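# Press a springy cord onto a drawn line using blocks

## Task

Shape the springy cord so it follows the line drawn on the board and pin it there with the steel blocks; the task counts as done only when the cord touches the line along its whole length and lies flat against the board.

## Robot and tools

Robot: two arms, left_arm and right_arm, each with a two-finger gripper. Neither arm steers around obstacles or the other arm. The controller's clearance check can hold back commands that bring the arms close, but it does not reliably prevent contact. Any press or hit between the arms, including one gripper closing on the other's fingers, can fail the scene.

Frames. In the scene frame the origin sits at table-top height, midway between the nominal bases. +z points up, +x points out over the table, and left_arm is on the +y side; image left and right do not follow these names. The calibrated bases are left_arm at (-0.048, +0.367, 0) m and right_arm at (-0.063, -0.362, 0) m, each turned only slightly about z. Hand positions, velocities, targets and wrist-camera poses are reported in that arm's own base frame. Fixed cameras and the table use the scene frame. Motion offsets run along the axes of each arm's current Hand target. The gripper's fingers point along its +z, and they open and close along its x. end_effector_position is the point midway between the pads; the fingertips reach 17.5 mm past it. Reported poses can be off by a few centimetres, more so at long reach.

Row layout. Every motion command is a row of 18 numbers, always for both arms. The first 9 are left_arm: dx, dy, dz, rx, ry, rz, gripper position, force_limit, speed. The next 9 are the same fields for right_arm. The six pose numbers are an offset, not a pose. They are measured from that arm's Hand target as it stood when the action or move began, along that target's own axes. A pose value of 1.0 equals 0.6 m or 180 degrees, and rx, ry, rz together form one rotation vector. Sending all six zeros re-requests the current Hand target. Repeating a nonzero offset in a new call moves the arm further.

Gripper numbers, each in [-1, 1]:
- position: +1 is fully open (50 mm). The pads meet near -0.65. Send -1 to grip.
- force_limit: -1 is about 20 N, 0 about 102 N, +1 about 185 N.
- speed: -1 is 20 mm/s, 0 is 85 mm/s, +1 is 150 mm/s.
Both force_limit and speed start at +1. A 0 in these fields is a real command, so to leave a gripper alone, resend its previous three values. A new force_limit or speed applies only after position changes by 0.01 or more.

execute_actions(actions, cameras): actions is a list of actions. Each action is up to 15 rows, one per 1/30 s step. A shorter action repeats its final row. Every row in an action counts from that action's starting pose. Images come back only if actions is empty or cameras names them (for example ["all"] or ["cam_board"]). An empty list returns a status report and images.

move(target, speed, blend, blocking, cameras): target is a single 18-number row or a list of up to 15 rows. Every row's offsets count from the same starting Hand targets. speed is the top path speed in m/s, from 0.002 to 1 with default 0.25; turning is capped at twice that in rad/s. It can be one value or one per target. blend is a corner-rounding distance in m; 0 makes the path stop at each target. The whole move is capped at 10 s. Grippers lag their paths and can overshoot, more so when fast or with the arm nearly straight. With blocking=false, control returns after about 0.5 s while the move continues. The result adds a "move:" line reporting how it ended (done, off_target, moving, held, fault) plus any limits. done means at rest within 3 mm and 2 degrees of the target. None of these words tells you whether the arm is touching something.

Other tools:
- wait(seconds, 0 to 10) lets time run.
- stop() brakes a running move; this needs some distance.
- zoom_image(camera, region [x0, y0, x1, y1] in pixels, each side at most 504) enlarges part of the latest image from cam_high, cam_board, cam_left_wrist or cam_right_wrist.
- finished_scene(scene) ends the current scene, with scene being 1 or 2. It cannot be undone, and the cord must stay in place on its own afterwards.

Reading results:
- Hand target is the last commanded pose after clipping. The gripper may rest short of it; if so, the next action asks for it again, and you can send the missing distance as an offset.
- object_status: 0 moving, 1 stopped while opening, 2 stopped while closing (a grip), 3 at the requested position or pads closed (usually nothing is held). After closing with -1, check that it reads 2.
- Opening in mm is roughly (250 - position_measured) x 0.202.
- Flange force is the estimated outside force along the gripper axes. It is noisy and includes the weight of anything held.
- Joint velocities reading "within noise" means the arm is still.
- MOTOR HOT warns of overheating. An OVER-TEMPERATURE FAULT brakes that arm for 30 to 60 s or longer.

Motion limits. Each step, the commanded pose is clipped to within 70 mm and 16 degrees of the measured pose, so one action may not get there. Joint ranges and speed caps apply as listed.

Avoid the following:
- Arm faults. Contact torque at a joint's load limit (142 N m for the large joints, 35.6 N m for the wrist joints) or 150 N of outside force stops the arm for 10 s. The arms are stiff, so even a target slightly past a firm contact such as the board can trigger this. Approach slowly, aim for the surface rather than past it, and after a push, command the target back above the gripper.
- Dropping the blocks from height, releasing them while they still move, slamming or hitting fixed or heavy objects, and anything leaving the table.
- Long holds with an arm stretched out, which heat the motors.

Something may occasionally nudge loose items.

Each tool is called by a JSON object that holds its "api" and its "payload".

## Session

{"api": "execute_actions", "payload": {"actions": []}}

Scene clock: 0.00 s.
left_arm: end_effector_position=(+0.5425, -0.5663, +0.2965) position_measured=3 object_status=3 end_effector_quat_wxyz=(+0.154, +0.348, -0.594, +0.709) | right_arm: end_effector_position=(+0.4942, +0.0409, +0.3660) position_measured=3 object_status=3 end_effector_quat_wxyz=(+0.093, +0.215, +0.970, +0.067)
Joint positions: left_arm=[-0.441 0.423 0.018 -1.158 0.915 -1.395] | right_arm=[0.338 -0.035 0.151 -0.015 -1.528 0.796]
Joint velocities: within noise
Flange force (N): no reading
Hand target: left_arm +0.5425, -0.5663, +0.2965; +0.154, +0.348, -0.594, +0.709 | right_arm +0.4942, +0.0409, +0.3660; +0.093, +0.215, +0.970, +0.067
Tool commands: left_gripper/position=+1.0 left_gripper/force_limit=+1.0 left_gripper/speed=+1.0 right_gripper/position=+1.0 right_gripper/force_limit=+1.0 right_gripper/speed=+1.0

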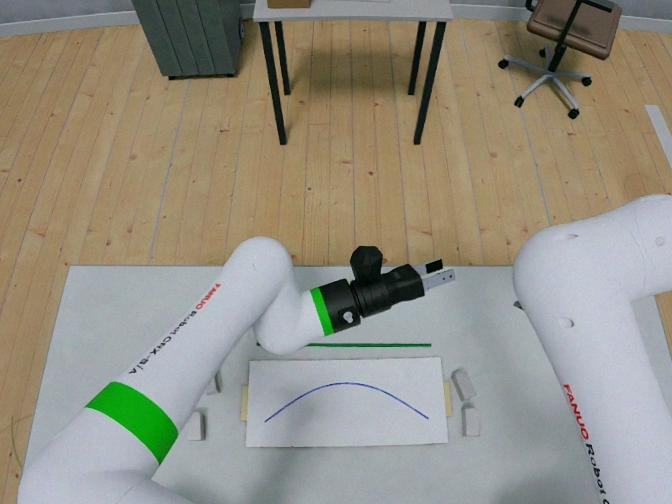

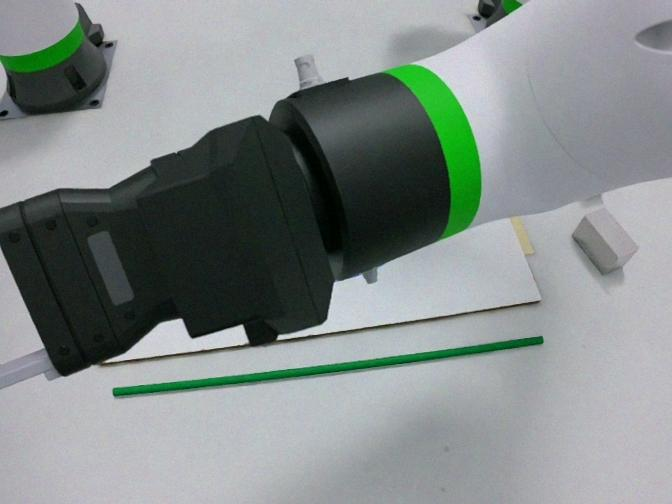

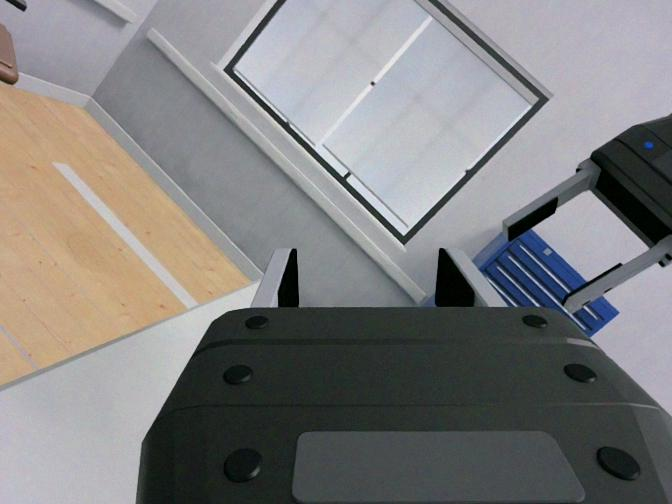

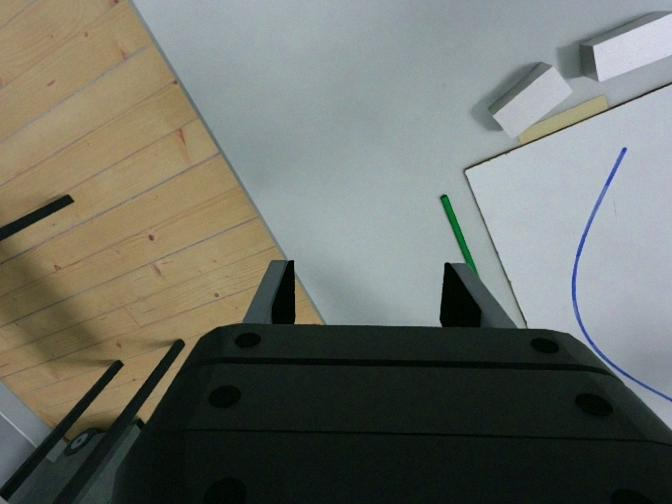

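{"api": "move", "payload": {"target": [0.158,-0.15,-0.96,-0.524,-0.114,0.257,1,1,1,0.123,-0.207,-0.192,0.043,0.06,-0.138,1,1,1], "cameras": ["all"]}}

Scene clock: 30.67 s.
left_arm: end_effector_position=(+0.3533, -0.0158, +0.3966) position_measured=3 object_status=3 end_effector_quat_wxyz=(+0.000, -0.001, +1.000, -0.001) | right_arm: end_effector_position=(+0.3543, -0.0494, +0.4461) position_measured=3 object_status=3 end_effector_quat_wxyz=(-0.001, +0.000, +1.000, +0.000)
Joint positions: left_arm=[-0.42 -0.202 0.092 -3.14 1.865 -1.149] | right_arm=[0.234 -0.15 0.257 0 -1.979 1.338]
Flange force (N): left_arm=[2.6 1.2 4.8] | right_arm=[-1.5 -1.0 2.5]
Hand target: left_arm +0.3533, -0.0158, +0.3966; +0.000, -0.001, +1.000, -0.001 | right_arm +0.3543, -0.0494, +0.4461; -0.001, +0.000, +1.000, +0.000
Off the commanded pose: left_arm 0.000 m, 0 deg | right_arm 0.000 m, 0 deg.
move: done
camera_calibration:
cam_left_wrist: T_world_to_cam=[[-0.999975, 0.00478571, -0.00515833, 0.366667], [0.00264881, 0.935187, 0.354143, -0.113591], [0.00651883, 0.354121, -0.935177, 0.506237], [0, 0, 0, 1]] pos_world=[0.363659, -0.0747952, 0.51554]
cam_right_wrist: T_world_to_cam=[[-0.999954, -0.00273635, -0.00922387, 0.363825], [-0.00561487, 0.944482, 0.328516, -0.0825319], [0.00781285, 0.328552, -0.944454, 0.564477], [0, 0, 0, 1]] pos_world=[0.358935, -0.106515, 0.563591]

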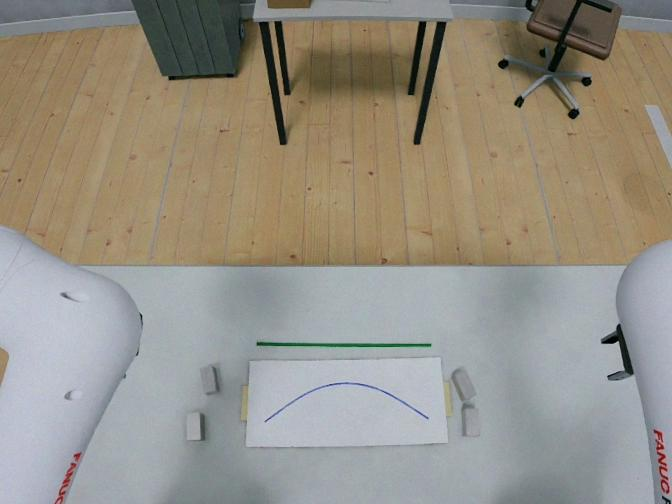

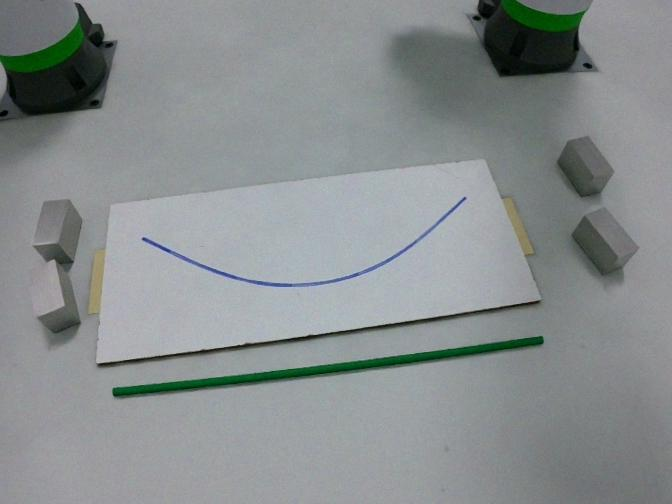

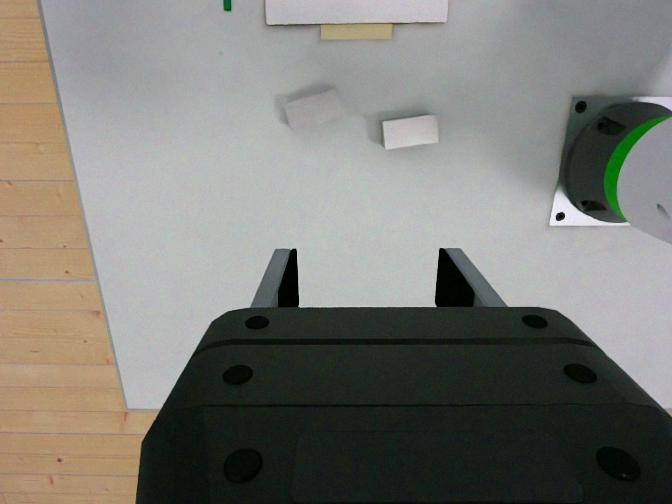

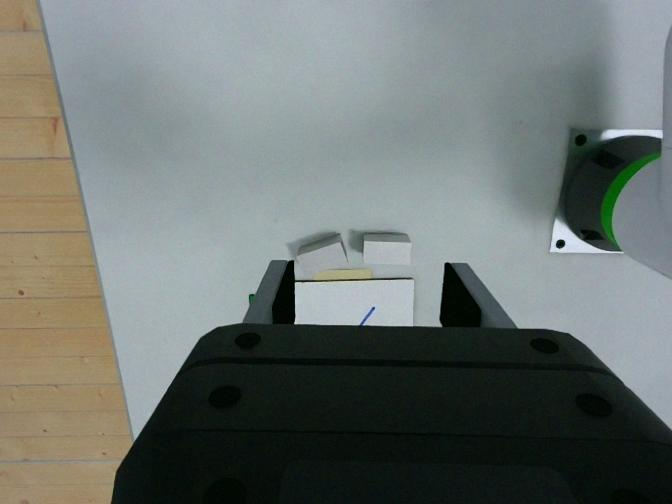

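{"api": "zoom_image", "payload": {"camera": "cam_high", "region": [170, 320, 500, 460]}}

{"api": "zoom_image", "payload": {"camera": "cam_board", "region": [20, 180, 350, 410]}}

{"api": "zoom_image", "payload": {"camera": "cam_board", "region": [340, 120, 670, 350]}}

Scaled by 1.527.

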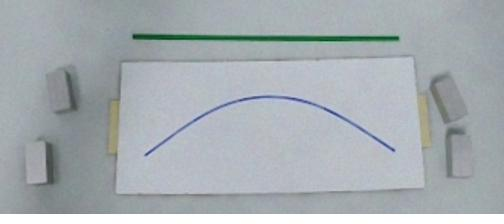

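Scaled by 1.527.

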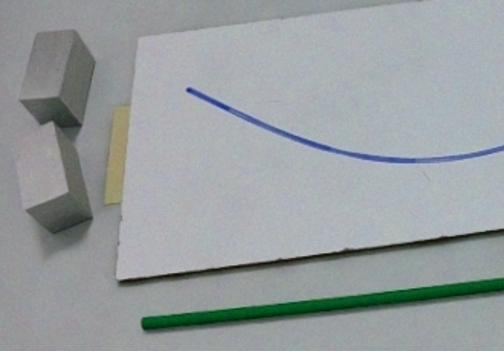

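Scaled by 1.527.

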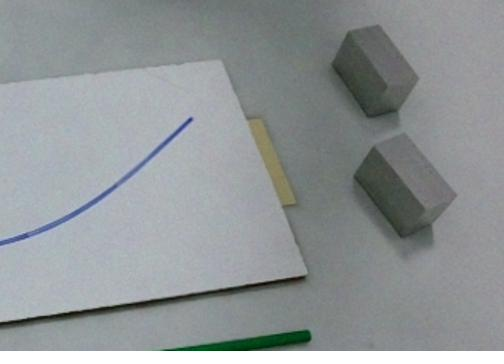

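{"api": "zoom_image", "payload": {"camera": "cam_board", "region": [130, 190, 310, 300]}}

{"api": "zoom_image", "payload": {"camera": "cam_board", "region": [300, 185, 480, 295]}}

{"api": "zoom_image", "payload": {"camera": "cam_high", "region": [245, 335, 445, 455]}}

{"api": "zoom_image", "payload": {"camera": "cam_high", "region": [430, 355, 500, 445]}}

{"api": "zoom_image", "payload": {"camera": "cam_high", "region": [170, 355, 240, 445]}}

Scaled by 2.800.

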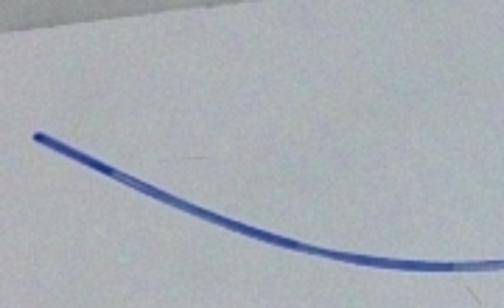

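Scaled by 2.800.

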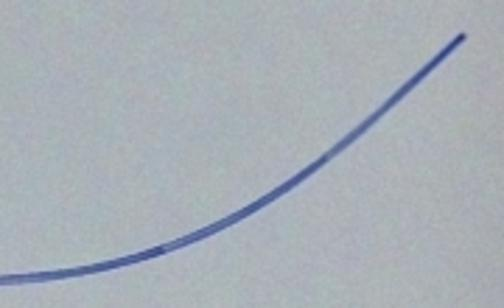

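Scaled by 2.520.

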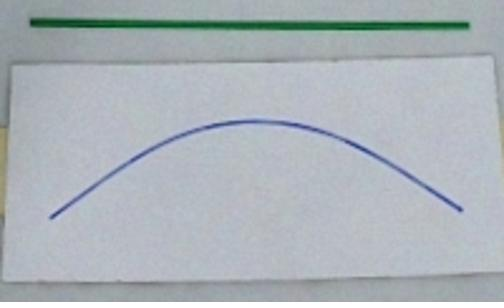

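Scaled by 5.600.

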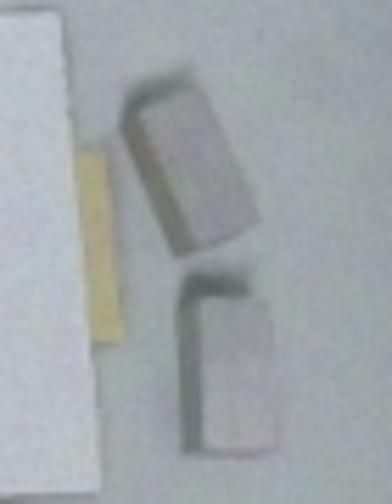

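Scaled by 5.600.

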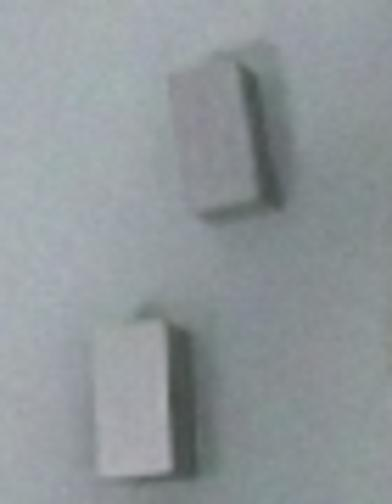

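{"api": "move", "payload": {"target": [0,0.2,0,0,0,0,1,1,1,0.06,0.36,-0.08,0,0,0,1,1,1], "cameras": ["cam_right_wrist","cam_high"]}}

{"api": "zoom_image", "payload": {"camera": "cam_right_wrist", "region": [200, 60, 500, 285]}}

Scene clock: 110.37 s.
left_arm: end_effector_position=(+0.3532, +0.1042, +0.3965) position_measured=3 object_status=3 end_effector_quat_wxyz=(+0.000, -0.001, +1.000, -0.001) | right_arm: end_effector_position=(+0.3183, +0.1666, +0.4940) position_measured=3 object_status=3 end_effector_quat_wxyz=(-0.001, +0.000, +1.000, +0.000)
Joint positions: left_arm=[-0.073 -0.166 0.121 -3.14 1.858 -1.496] | right_arm=[0.852 -0.09 0.434 -0.001 -2.096 0.719]
Flange force (N): left_arm=[3.0 0.4 5.1] | right_arm=[-2.3 0.4 2.3]
Hand target: left_arm +0.3532, +0.1042, +0.3965; +0.000, -0.001, +1.000, -0.001 | right_arm +0.3183, +0.1666, +0.4940; -0.001, +0.000, +1.000, +0.000
Off the commanded pose: left_arm 0.000 m, 0 deg | right_arm 0.000 m, 0 deg.
move: done
camera_calibration:
cam_right_wrist: T_world_to_cam=[[-0.999953, -0.00260871, -0.00928553, 0.328884], [-0.00551384, 0.944513, 0.328427, -0.30246], [0.00791354, 0.328463, -0.944484, 0.539025], [0, 0, 0, 1]] pos_world=[0.322935, 0.109486, 0.611491]
Images, in order (width x height): cam_high 672x504, cam_right_wrist 672x504.

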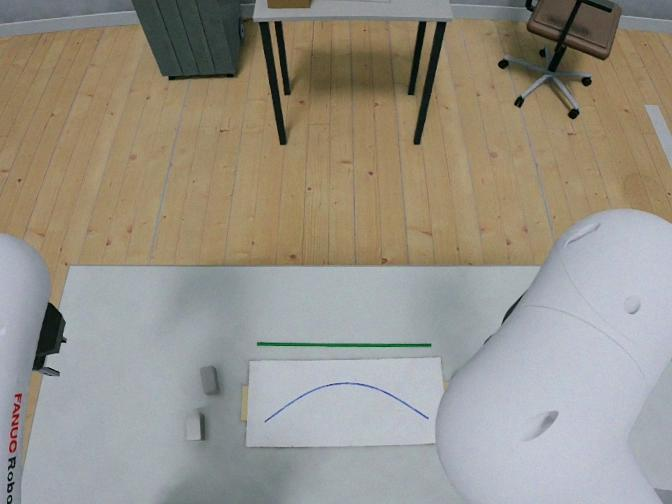

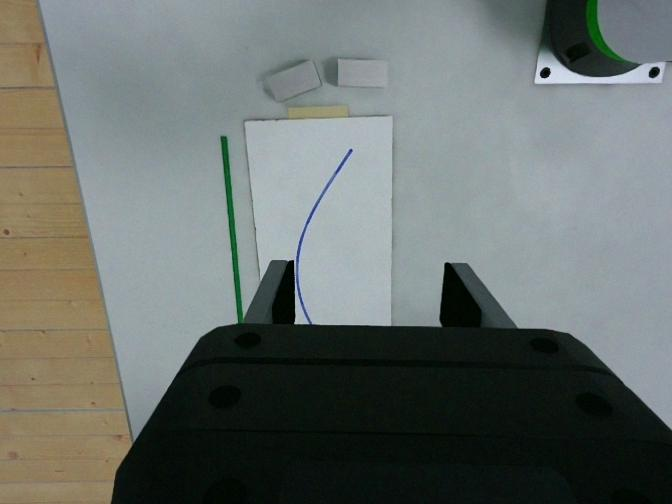

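Scaled by 1.680.

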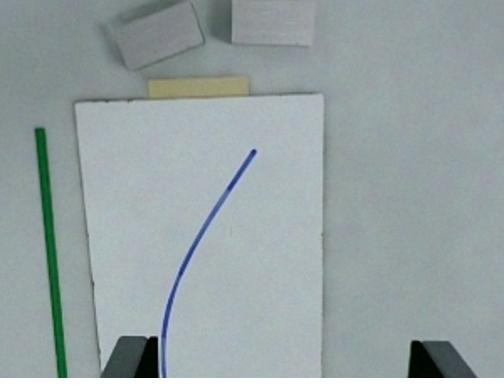

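{"api": "move", "payload": {"target": [0,0.1,0,0,0,0,1,1,1,0,0.35,0,0,0,0,1,1,1], "cameras": ["cam_right_wrist"]}}

{"api": "zoom_image", "payload": {"camera": "cam_right_wrist", "region": [170, 0, 530, 270]}}

Scene clock: 122.40 s.
left_arm: end_effector_position=(+0.3531, +0.1642, +0.3964) position_measured=3 object_status=3 end_effector_quat_wxyz=(+0.000, -0.001, +1.000, -0.001) | right_arm: end_effector_position=(+0.3182, +0.3766, +0.4939) position_measured=3 object_status=3 end_effector_quat_wxyz=(-0.001, +0.000, +1.000, +0.000)
Joint positions: left_arm=[0.096 -0.112 0.167 -3.141 1.851 -1.665] | right_arm=[1.136 0.277 0.839 -0.001 -2.134 0.435]
Flange force (N): left_arm=[2.1 0.2 5.3] | right_arm=[-1.5 1.3 1.8]
Hand target: left_arm +0.3531, +0.1642, +0.3964; +0.000, -0.001, +1.000, -0.001 | right_arm +0.3182, +0.3766, +0.4939; -0.001, +0.000, +1.000, +0.000
Off the commanded pose: left_arm 0.000 m, 0 deg | right_arm 0.000 m, 0 deg.
move: done
camera_calibration:
cam_right_wrist: T_world_to_cam=[[-0.999953, -0.00283085, -0.00925648, 0.329483], [-0.00571484, 0.944482, 0.328514, -0.500753], [0.0078126, 0.328552, -0.944454, 0.469941], [0, 0, 0, 1]] pos_world=[0.322935, 0.319485, 0.611391]
Images, in order (width x height): cam_right_wrist 672x504.

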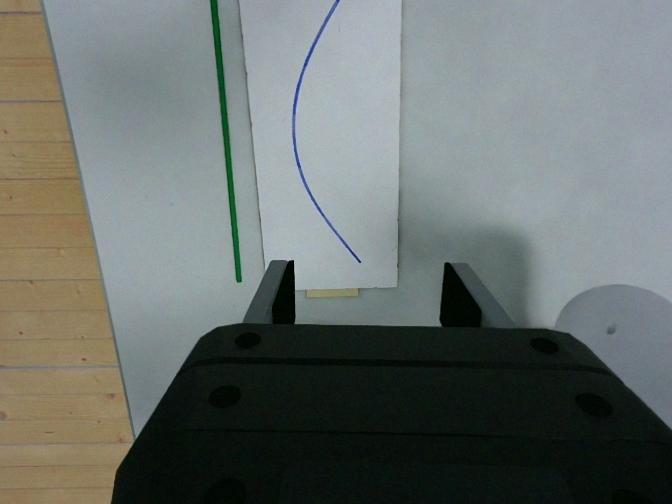

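Scaled by 1.400.

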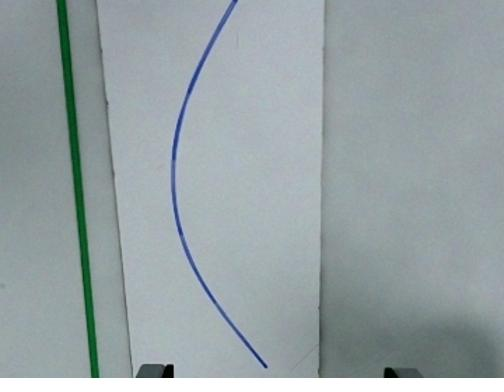

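{"api": "move", "payload": {"target": [0,0,0,0,0,0,1,1,1,-0.263,-0.01,0.723,0,0,-0.0033,1,1,1], "cameras": ["cam_right_wrist","cam_board"]}}

Scene clock: 141.47 s.
left_arm: end_effector_position=(+0.3531, +0.1642, +0.3964) position_measured=3 object_status=3 end_effector_quat_wxyz=(+0.000, -0.001, +1.000, -0.001) | right_arm: end_effector_position=(+0.4756, +0.3704, +0.0600) position_measured=3 object_status=3 end_effector_quat_wxyz=(-0.001, -0.005, +1.000, +0.000)
Joint positions: left_arm=[0.096 -0.112 0.167 -3.141 1.851 -1.665] | right_arm=[0.879 0.495 0.085 -0.001 -1.162 0.703]
Flange force (N): left_arm=[2.5 -0.1 4.5] | right_arm=[-1.3 0.1 2.5]
Hand target: left_arm +0.3531, +0.1642, +0.3964; +0.000, -0.001, +1.000, -0.001 | right_arm +0.4756, +0.3704, +0.0599; -0.001, -0.005, +1.000, +0.000
Off the commanded pose: left_arm 0.000 m, 0 deg | right_arm 0.000 m, 0 deg.
move: done
camera_calibration:
cam_right_wrist: T_world_to_cam=[[-0.99987, -0.0131711, -0.00933437, 0.486623], [-0.0155068, 0.94438, 0.32849, -0.346853], [0.00448862, 0.328592, -0.944461, 0.0624809], [0, 0, 0, 1]] pos_world=[0.480901, 0.31344, 0.177491]
Images, in order (width x height): cam_board 672x504, cam_right_wrist 672x504.

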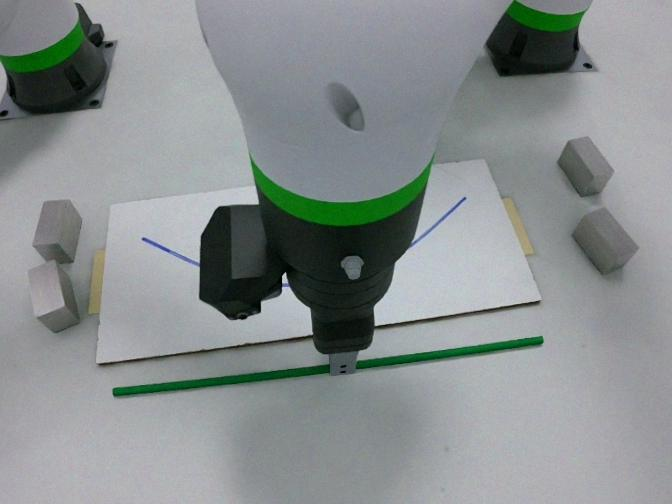

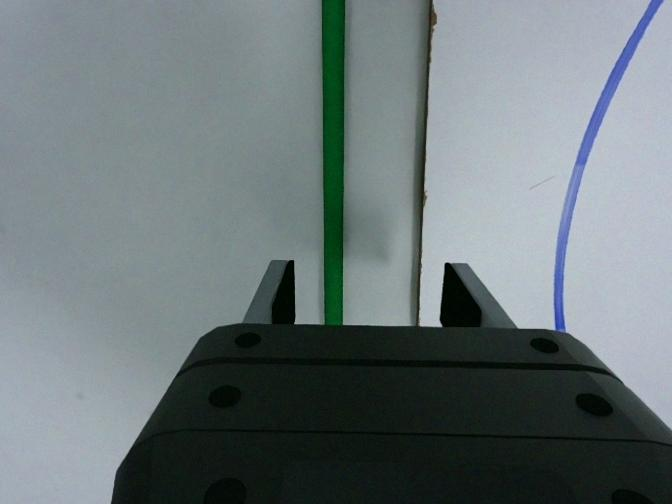

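{"api": "move", "payload": {"target": [[0,0,0,0,0,0,1,1,1,-0.02,0,0.05,0,0,0,1,1,1],[0,0,0,0,0,0,1,1,1,-0.02,0,0.0617,0,0,0,1,1,1]], "speed": [0.05,0.008], "cameras": ["cam_right_wrist","cam_board"]}}

{"api": "zoom_image", "payload": {"camera": "cam_board", "region": [280, 310, 400, 400]}}

Scene clock: 155.90 s.
left_arm: end_effector_position=(+0.3531, +0.1642, +0.3964) position_measured=3 object_status=3 end_effector_quat_wxyz=(+0.000, -0.001, +1.000, -0.001) | right_arm: end_effector_position=(+0.4875, +0.3705, +0.0229) position_measured=3 object_status=3 end_effector_quat_wxyz=(-0.001, -0.005, +1.000, +0.000)
Joint positions: left_arm=[0.096 -0.112 0.167 -3.141 1.851 -1.665] | right_arm=[0.864 0.555 0.082 -0.001 -1.099 0.718]
Flange force (N): left_arm=[2.1 1.1 5.2] | right_arm=[-0.3 -0.6 2.7]
Hand target: left_arm +0.3531, +0.1642, +0.3964; +0.000, -0.001, +1.000, -0.001 | right_arm +0.4875, +0.3705, +0.0229; -0.001, -0.005, +1.000, +0.000
Off the commanded pose: left_arm 0.000 m, 0 deg | right_arm 0.000 m, 0 deg.
move: done
camera_calibration:
cam_right_wrist: T_world_to_cam=[[-0.999872, -0.0131092, -0.00920726, 0.498141], [-0.0154066, 0.944381, 0.328493, -0.334626], [0.00438887, 0.328593, -0.944462, 0.0274045], [0, 0, 0, 1]] pos_world=[0.492801, 0.31354, 0.140391]
Images, in order (width x height): cam_board 672x504, cam_right_wrist 672x504.

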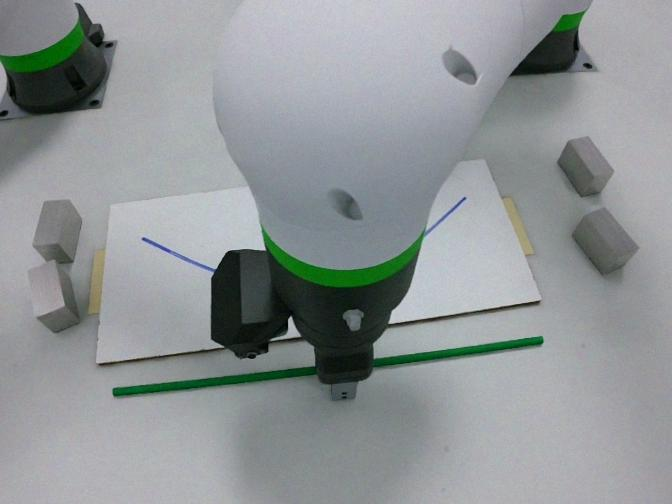

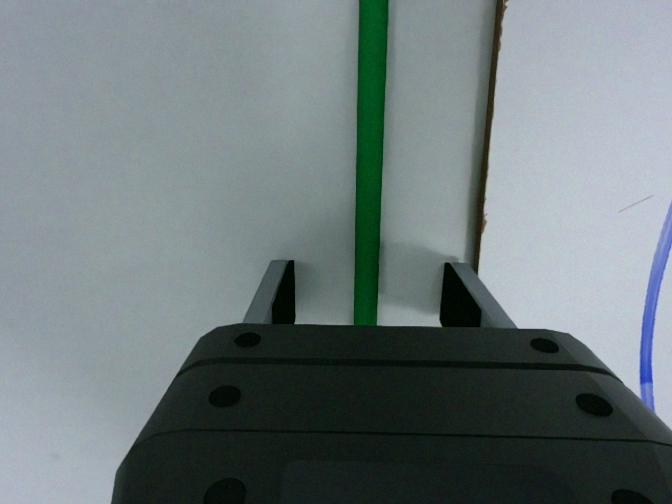

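Scaled by 4.200.

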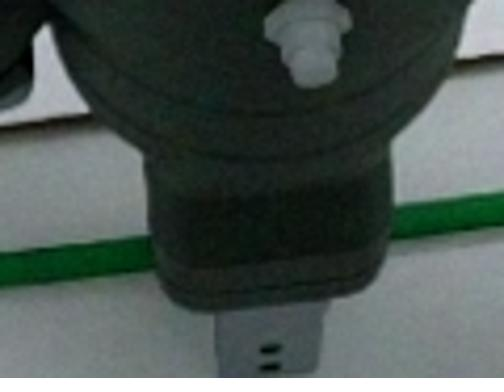

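{"api": "move", "payload": {"target": [[0,0,0,0,0,0,1,1,1,0,0,0.0062,0,0,0,1,1,1],[0,0,0,0,0,0,1,1,1,0,0,0.0062,0,0,0,-1,-1,-1]], "speed": 0.01, "cameras": ["cam_right_wrist"]}}

Scene clock: 161.57 s.
left_arm: end_effector_position=(+0.3531, +0.1642, +0.3964) position_measured=3 object_status=3 end_effector_quat_wxyz=(+0.000, -0.001, +1.000, -0.001) | right_arm: end_effector_position=(+0.4875, +0.3705, +0.0192) position_measured=213 object_status=2 end_effector_quat_wxyz=(-0.001, -0.005, +1.000, +0.000)
Joint positions: left_arm=[0.096 -0.112 0.167 -3.141 1.851 -1.665] | right_arm=[0.864 0.559 0.079 -0.001 -1.091 0.718]
Flange force (N): left_arm=[2.2 0.5 4.7] | right_arm=[-7.0 0.9 -30.8]
Hand target: left_arm +0.3531, +0.1642, +0.3964; +0.000, -0.001, +1.000, -0.001 | right_arm +0.4875, +0.3705, +0.0192; -0.001, -0.005, +1.000, +0.000
Off the commanded pose: left_arm 0.000 m, 0 deg | right_arm 0.000 m, 0 deg.
move: done
camera_calibration:
cam_right_wrist: T_world_to_cam=[[-0.999872, -0.0131092, -0.00920726, 0.498107], [-0.0154066, 0.944381, 0.328493, -0.333411], [0.00438887, 0.328593, -0.944462, 0.02391], [0, 0, 0, 1]] pos_world=[0.492801, 0.31354, 0.136691]
Images, in order (width x height): cam_right_wrist 672x504.

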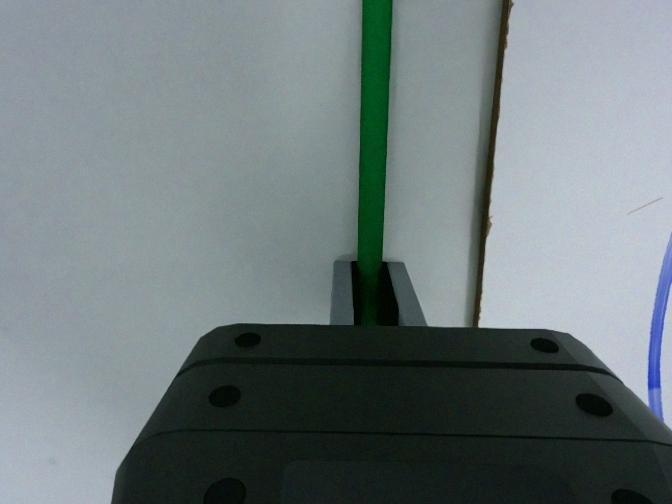

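{"api": "move", "payload": {"target": [[0,0,0,0,0,0,1,1,1,0,0,-0.1,0,0,0,-1,-1,-1],[0,0,0,0,0,0,1,1,1,0.29,-0.0095,-0.1,0,0,-0.01,-1,-1,-1],[0,0,0,0,0,0,1,1,1,0.29,-0.0095,-0.017,0,0,-0.01,-1,-1,-1],[0,0,0,0,0,0,1,1,1,0.29,-0.0095,-0.0105,0,0,-0.01,-1,-1,-1]], "speed": [0.1,0.2,0.08,0.008], "blend": [0.02,0.02,0,0], "cameras": ["cam_right_wrist","cam_board"]}}

{"api": "zoom_image", "payload": {"camera": "cam_board", "region": [90, 150, 510, 380]}}

Scene clock: 175.90 s.
left_arm: end_effector_position=(+0.3531, +0.1642, +0.3964) position_measured=3 object_status=3 end_effector_quat_wxyz=(+0.000, -0.001, +1.000, -0.001) | right_arm: end_effector_position=(+0.3136, +0.3630, +0.0257) position_measured=213 object_status=2 end_effector_quat_wxyz=(-0.001, -0.021, +1.000, +0.000)
Joint positions: left_arm=[0.096 -0.112 0.167 -3.141 1.851 -1.665] | right_arm=[1.132 0.261 -0.333 -0.001 -0.977 0.481]
Flange force (N): left_arm=[2.0 -0.2 5.1] | right_arm=[-1.2 -0.1 3.2]
Hand target: left_arm +0.3531, +0.1642, +0.3964; +0.000, -0.001, +1.000, -0.001 | right_arm +0.3136, +0.3630, +0.0257; -0.001, -0.021, +1.000, +0.000
Off the commanded pose: left_arm 0.000 m, 0 deg | right_arm 0.000 m, 0 deg.
move: done
camera_calibration:
cam_right_wrist: T_world_to_cam=[[-0.998966, -0.0445194, -0.0092698, 0.335329], [-0.0450925, 0.94342, 0.328521, -0.321455], [-0.00588025, 0.328599, -0.944451, 0.0365059], [0, 0, 0, 1]] pos_world=[0.320701, 0.3062, 0.143191]
Images, in order (width x height): cam_board 672x504, cam_right_wrist 672x504.

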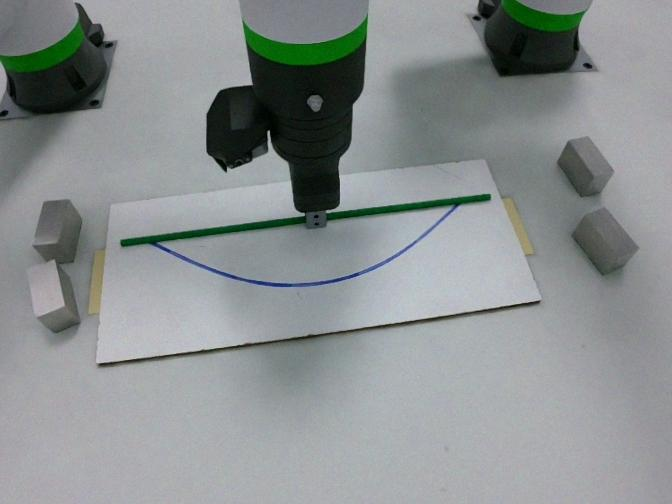

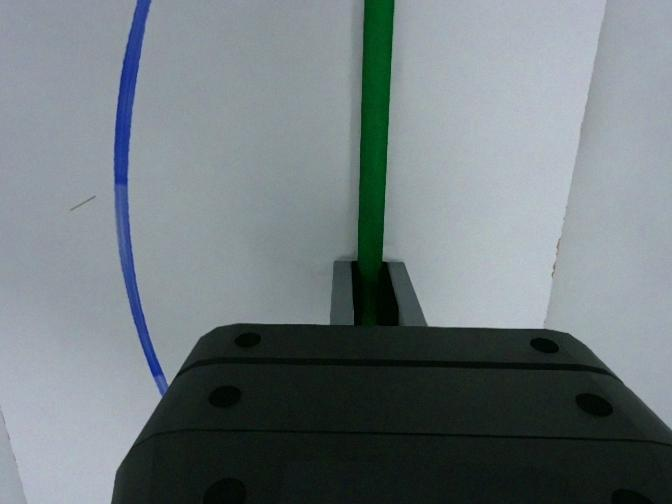

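Scaled by 1.200.

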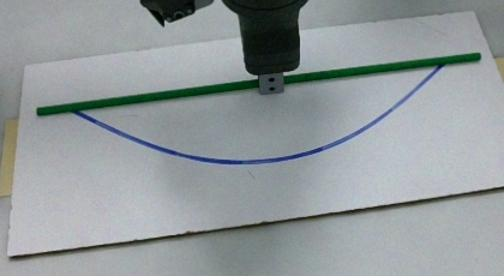

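{"api": "move", "payload": {"target": [[0,0,0,0,0,0,1,1,1,0,-0.0033,0.0037,0,0,0,-1,-1,-1],[0,0,0,0,0,0,1,1,1,0,-0.0033,0.0037,0,0,0,1,-1,-1],[0,0,0,0,0,0,1,1,1,0,-0.0033,-0.157,0,0,0,1,-1,-1],[0,0,0,0,0,0,1,1,1,0.0352,-0.481,-0.157,0,0,-0.487,1,-1,-1]], "speed": [0.02,0.02,0.1,0.5], "blend": [0,0,0.03,0], "cameras": ["cam_right_wrist","cam_board"]}}

Scene clock: 192.47 s.
left_arm: end_effector_position=(+0.3531, +0.1642, +0.3964) position_measured=3 object_status=3 end_effector_quat_wxyz=(+0.000, -0.001, +1.000, -0.001) | right_arm: end_effector_position=(+0.3139, +0.3631, +0.0262) position_measured=213 object_status=2 end_effector_quat_wxyz=(+0.000, -0.021, +1.000, +0.001)
Joint positions: left_arm=[0.096 -0.112 0.167 -3.141 1.851 -1.665] | right_arm=[1.132 0.259 -0.334 -0.001 -0.976 0.482]
Joint velocities: left_arm=[0.001 0 0.005 -0.001 0 0] | right_arm=[within noise]
Flange force (N): left_arm=[1.2 -0.3 4.3] | right_arm=[-1.8 0.9 3.3]
Flange force when the fault began (N): right_arm=[51.3 18.5 -133.9]
Hand target: left_arm +0.3531, +0.1642, +0.3964; +0.000, -0.001, +1.000, -0.001 | right_arm +0.3139, +0.3631, +0.0262; +0.000, -0.021, +1.000, +0.001 (not the last commanded pose)
Tool commands: left_gripper/position=+1.0 left_gripper/force_limit=+1.0 left_gripper/speed=+1.0 right_gripper/position=-1.0 right_gripper/force_limit=-1.0 right_gripper/speed=-1.0
Off the commanded pose: left_arm 0.000 m, 0 deg | right_arm 0.304 m, 88 deg.
FORCE FAULT: contact force on the right arm reached its limit, and that arm stopped. The contact can be on any part of that arm, not only on its tool. That arm's remaining commands of this call were not run. That arm is still stopped at the end of this call. That arm stays stopped for about 10 more seconds. Until then a move that you send moves the other arm only, and its call returns only when the move has ended. Once the stop has ended, the next robot result says so. If the stop ends while you think or write, that arm runs what you send next, counted from a new Hand target: where the arm stands when the stop ends. While its stop runs, that arm takes no new command, but its gripper still runs the gripper command that each later call begins with. Until it ends, the stop uses up actions while you think or wait. An arm that is not stopped still takes commands.
move: fault (right_arm); path passed 1 of 4 targets; target 2's new numbers were not sent
camera_calibration:
cam_right_wrist: T_world_to_cam=[[-0.998948, -0.0446757, -0.0103772, 0.335724], [-0.0455938, 0.942714, 0.330473, -0.321292], [-0.00498137, 0.330598, -0.943758, 0.0359533], [0, 0, 0, 1]] pos_world=[0.320901, 0.305999, 0.143593]
Images, in order (width x height): cam_board 672x504, cam_right_wrist 672x504.

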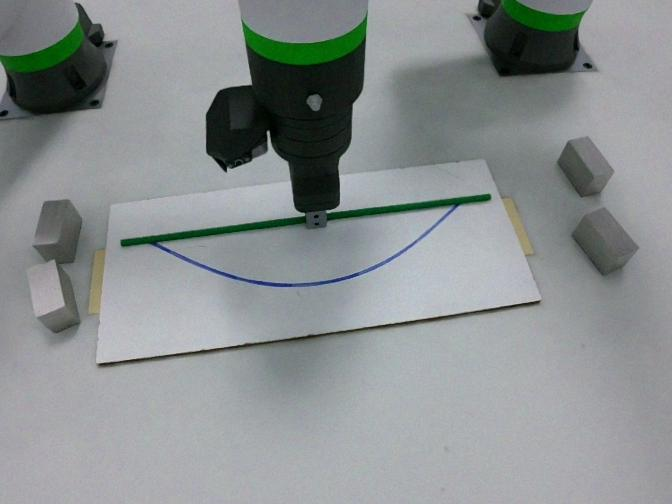

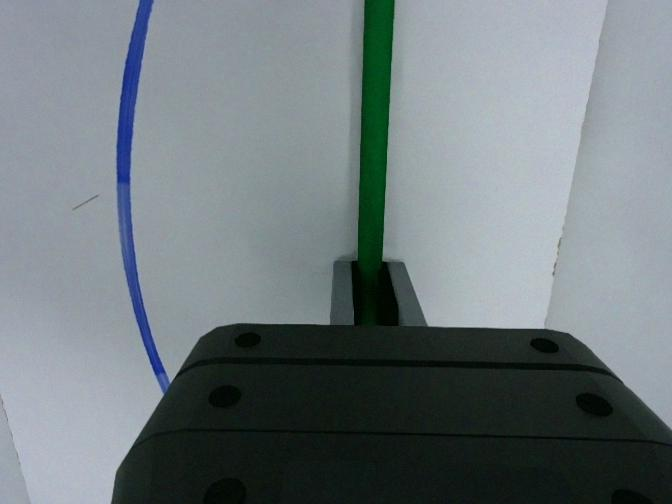

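{"api": "move", "payload": {"target": [0.122,-0.342,0.41,0,0,-0.542,1,1,1,0,0,0,0,0,0,-1,-1,-1], "cameras": ["cam_left_wrist","cam_board"]}}

{"api": "wait", "payload": {"seconds": 5}}

Scene clock: 203.70 s.
left_arm: end_effector_position=(+0.2800, -0.0414, +0.1507) position_measured=3 object_status=3 end_effector_quat_wxyz=(+0.001, +0.753, -0.659, +0.000) | right_arm: end_effector_position=(+0.3139, +0.3631, +0.0262) position_measured=213 object_status=2 end_effector_quat_wxyz=(+0.000, -0.021, +1.000, +0.001)
Joint positions: left_arm=[-0.622 -0.422 -0.642 -3.14 1.351 0.755] | right_arm=[1.132 0.259 -0.334 -0.001 -0.976 0.482]
Flange force (N): left_arm=[-2.5 2.2 3.8] | right_arm=[-1.5 0.7 3.3]
Hand target: left_arm +0.2800, -0.0414, +0.1507; +0.001, +0.753, -0.659, +0.000 | right_arm +0.3139, +0.3631, +0.0262; +0.000, -0.021, +1.000, +0.001
Tool commands: left_gripper/position=+1.0 left_gripper/force_limit=+1.0 left_gripper/speed=+1.0 right_gripper/position=-1.0 right_gripper/force_limit=-1.0 right_gripper/speed=-1.0
Off the commanded pose: left_arm 0.000 m, 0 deg.
FORCE FAULT, CONTINUED: the right arm's stop, for the force fault that an earlier result reported, is over. The rest of the stop counts as 14 of the actions that you can send in this scene. That arm was still stopped when this call began, so it ran no command of this call. That arm's target is now where it stood when the stop ended, not its last command. That arm accepts commands again.
move: done (left_arm), not run (right_arm; its earlier fault stop)
camera_calibration:
cam_left_wrist: T_world_to_cam=[[0.126838, -0.991911, -0.00499596, -0.0645644], [-0.926784, -0.120302, 0.355808, 0.213947], [-0.353531, -0.0404999, -0.934546, 0.37022], [0, 0, 0, 1]] pos_world=[0.337356, -0.0233099, 0.269541]
Images, in order (width x height): cam_board 672x504, cam_left_wrist 672x504.

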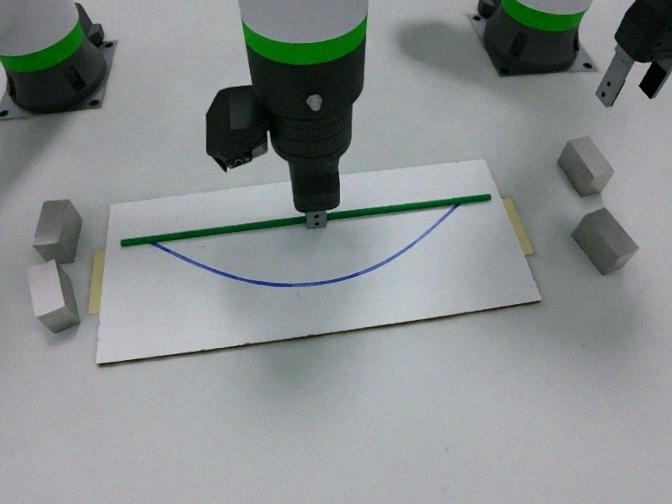

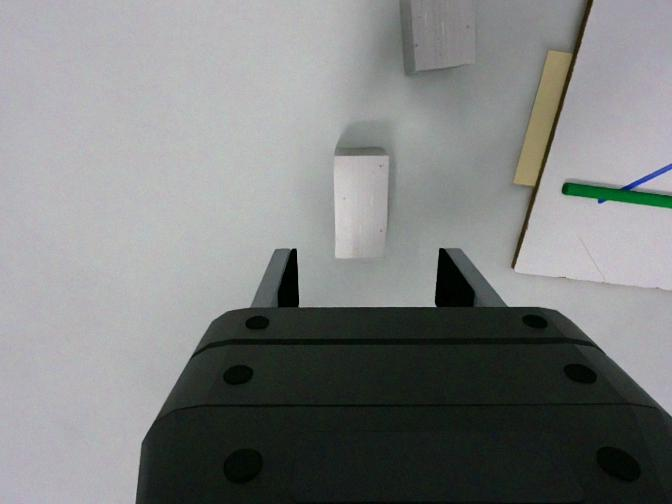

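Scene clock: 208.70 s.
left_arm: end_effector_position=(+0.2800, -0.0414, +0.1507) position_measured=3 object_status=3 end_effector_quat_wxyz=(+0.001, +0.753, -0.659, +0.000) | right_arm: end_effector_position=(+0.3139, +0.3631, +0.0262) position_measured=213 object_status=2 end_effector_quat_wxyz=(+0.000, -0.021, +1.000, +0.001)
Joint positions: left_arm=[-0.622 -0.422 -0.642 -3.14 1.351 0.755] | right_arm=[1.132 0.259 -0.334 -0.001 -0.976 0.482]
Flange force (N): left_arm=[-1.8 1.4 3.2] | right_arm=[-0.7 0.1 3.1]
Hand target: left_arm +0.2800, -0.0414, +0.1507; +0.001, +0.753, -0.659, +0.000 | right_arm +0.3139, +0.3631, +0.0262; +0.000, -0.021, +1.000, +0.001
Tool commands: left_gripper/position=+1.0 left_gripper/force_limit=+1.0 left_gripper/speed=+1.0 right_gripper/position=-1.0 right_gripper/force_limit=-1.0 right_gripper/speed=-1.0
Off the commanded pose: left_arm 0.000 m, 0 deg.
wait: 5.00 s; at rest by 0.17 s

{"api": "move", "payload": {"target": [[0,0,0,0,0,0,1,1,1,0,0,0,0,0,0,1,-1,-1],[0.0067,-0.0067,0.12,0,0,0,1,1,1,0,0,-0.157,0,0,0,1,-1,-1],[0.0067,-0.0067,0.197,0,0,0,1,1,1,0.0357,-0.481,-0.157,0,0,-0.487,1,-1,-1],[0.0067,-0.0067,0.197,0,0,0,-1,-0.7,-1,0.0357,-0.481,-0.157,0,0,-0.487,1,-1,-1]], "speed": [0.05,0.1,0.3,0.2], "blend": [0,0.02,0,0], "cameras": ["cam_left_wrist","cam_right_wrist","cam_board"]}}

Scene clock: 226.70 s.
left_arm: end_effector_position=(+0.2844, -0.0449, +0.0325) position_measured=103 object_status=2 end_effector_quat_wxyz=(+0.001, +0.753, -0.659, +0.000) | right_arm: end_effector_position=(+0.3047, +0.0737, +0.1200) position_measured=3 object_status=3 end_effector_quat_wxyz=(-0.001, +0.708, -0.707, -0.001)
Joint positions: left_arm=[-0.624 -0.254 -0.831 -3.14 0.993 0.756] | right_arm=[0.663 -0.299 -0.636 -0.001 -1.233 2.48]
Flange force (N): left_arm=[-2.7 -0.1 4.9] | right_arm=[0.3 -2.5 3.5]
Hand target: left_arm +0.2845, -0.0449, +0.0325; +0.001, +0.753, -0.659, +0.000 | right_arm +0.3047, +0.0737, +0.1200; -0.001, +0.708, -0.707, -0.001
Off the commanded pose: left_arm 0.000 m, 0 deg | right_arm 0.000 m, 0 deg.
move: done
camera_calibration:
cam_left_wrist: T_world_to_cam=[[0.126834, -0.991911, -0.00500784, -0.0691814], [-0.926751, -0.120299, 0.355895, 0.259636], [-0.353618, -0.0404985, -0.934513, 0.261195], [0, 0, 0, 1]] pos_world=[0.341756, -0.0268099, 0.151341]
cam_right_wrist: T_world_to_cam=[[0.00387191, -0.99992, -0.012053, 0.0795844], [-0.944307, -0.00762203, 0.328977, 0.264172], [-0.329042, 0.0101079, -0.944261, 0.342414], [0, 0, 0, 1]] pos_world=[0.36182, 0.0781304, 0.237381]
Images, in order (width x height): cam_board 672x504, cam_left_wrist 672x504, cam_right_wrist 672x504.

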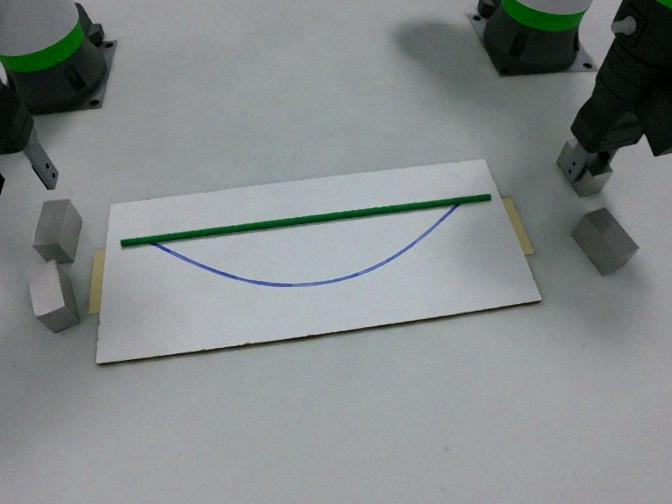

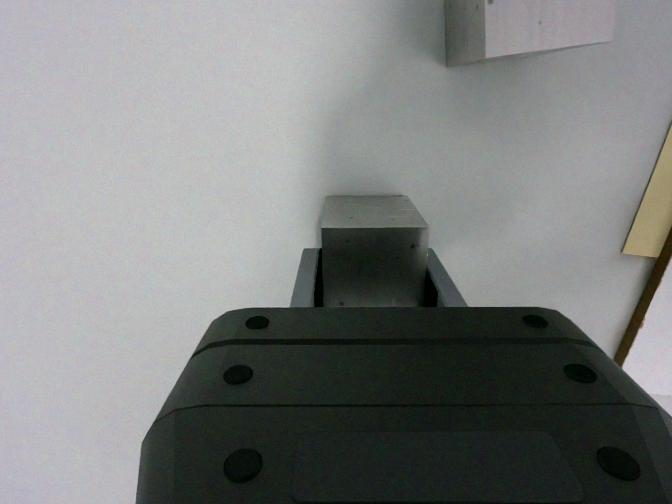

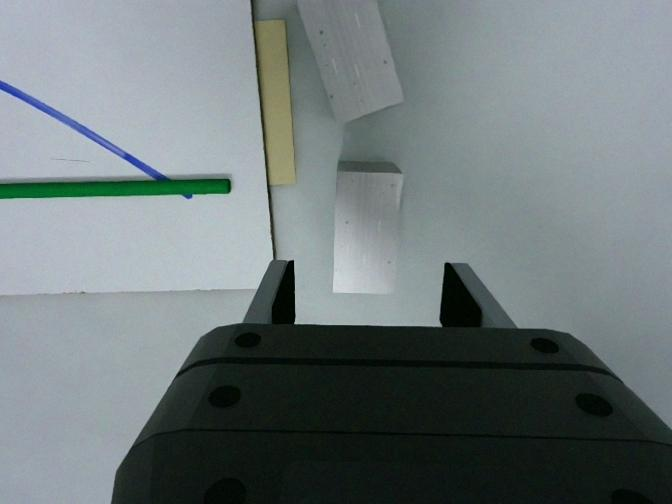

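{"api": "move", "payload": {"target": [[0,0,-0.133,0,0,0,-1,-0.7,-1,0,0,0.1467,0,0,0,1,-1,-1],[0.271,-0.07,-0.133,0,0,0.0406,-1,-0.7,-1,0,0,0.1467,0,0,0,-1,-0.7,-1]], "speed": [0.07,0.2], "cameras": ["cam_left_wrist","cam_right_wrist","cam_board"]}}

{"api": "zoom_image", "payload": {"camera": "cam_left_wrist", "region": [250, 130, 500, 310]}}

Scene clock: 244.13 s.
left_arm: end_effector_position=(+0.3477, -0.2004, +0.1124) position_measured=103 object_status=2 end_effector_quat_wxyz=(+0.001, +0.709, -0.705, +0.000) | right_arm: end_effector_position=(+0.3047, +0.0738, +0.0319) position_measured=103 object_status=2 end_effector_quat_wxyz=(-0.001, +0.708, -0.707, -0.001)
Joint positions: left_arm=[-0.852 -0.04 -0.44 -3.14 1.17 0.857] | right_arm=[0.664 -0.171 -0.77 -0.002 -0.971 2.48]
Flange force (N): left_arm=[-1.9 1.6 8.0] | right_arm=[2.9 -2.9 3.5]
Hand target: left_arm +0.3477, -0.2004, +0.1124; +0.001, +0.709, -0.705, +0.000 | right_arm +0.3047, +0.0738, +0.0319; -0.001, +0.708, -0.707, -0.001
Off the commanded pose: left_arm 0.000 m, 0 deg | right_arm 0.000 m, 0 deg.
move: done
camera_calibration:
cam_left_wrist: T_world_to_cam=[[-0.000416764, -0.999988, -0.00486857, -0.188445], [-0.934595, -0.00134232, 0.355712, 0.297681], [-0.355714, 0.00469838, -0.934583, 0.361709], [0, 0, 0, 1]] pos_world=[0.406797, -0.189743, 0.231241]
cam_right_wrist: T_world_to_cam=[[0.00381009, -0.999922, -0.0119258, 0.0786274], [-0.944307, -0.00752183, 0.328979, 0.293114], [-0.329043, 0.0100082, -0.944262, 0.259326], [0, 0, 0, 1]] pos_world=[0.36182, 0.0782306, 0.149381]
Images, in order (width x height): cam_board 672x504, cam_left_wrist 672x504, cam_right_wrist 672x504.

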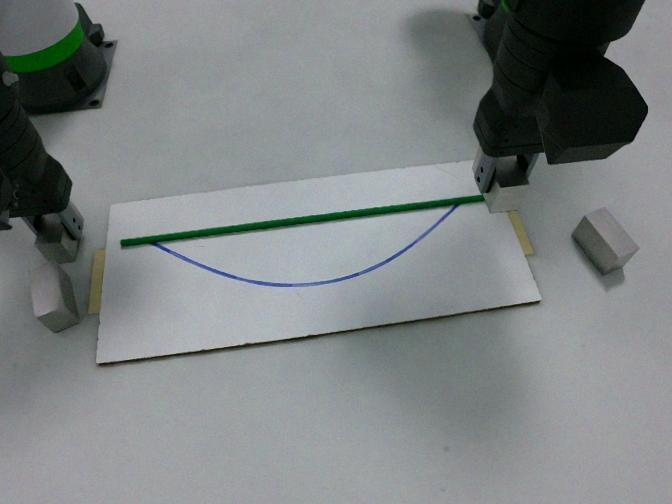

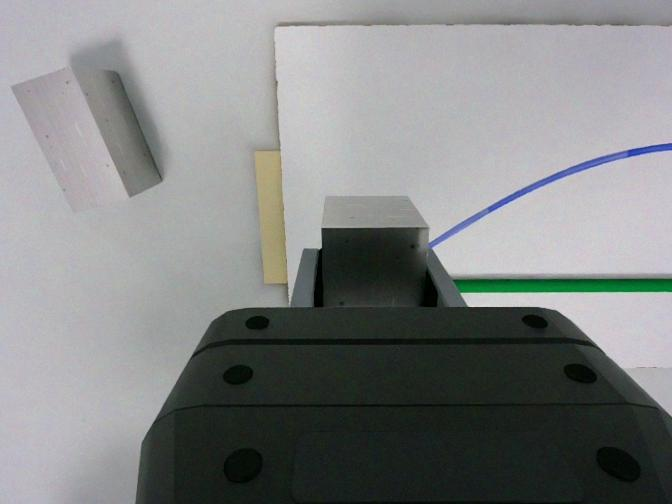

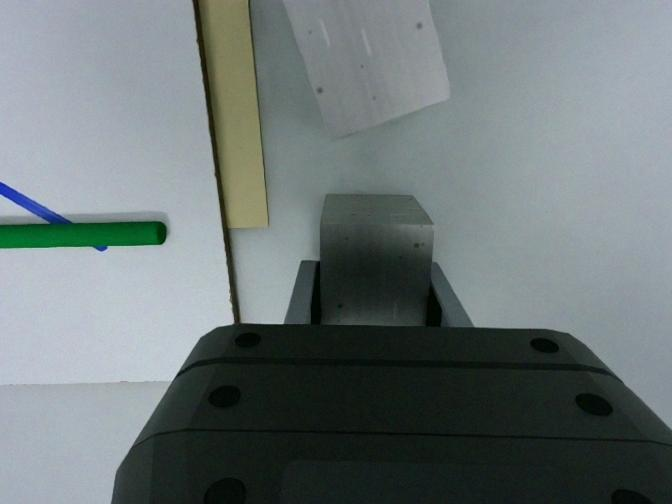

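Scaled by 2.016.

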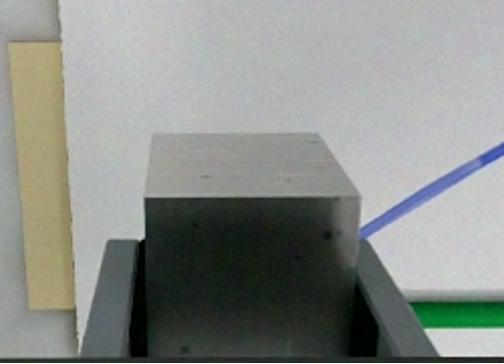

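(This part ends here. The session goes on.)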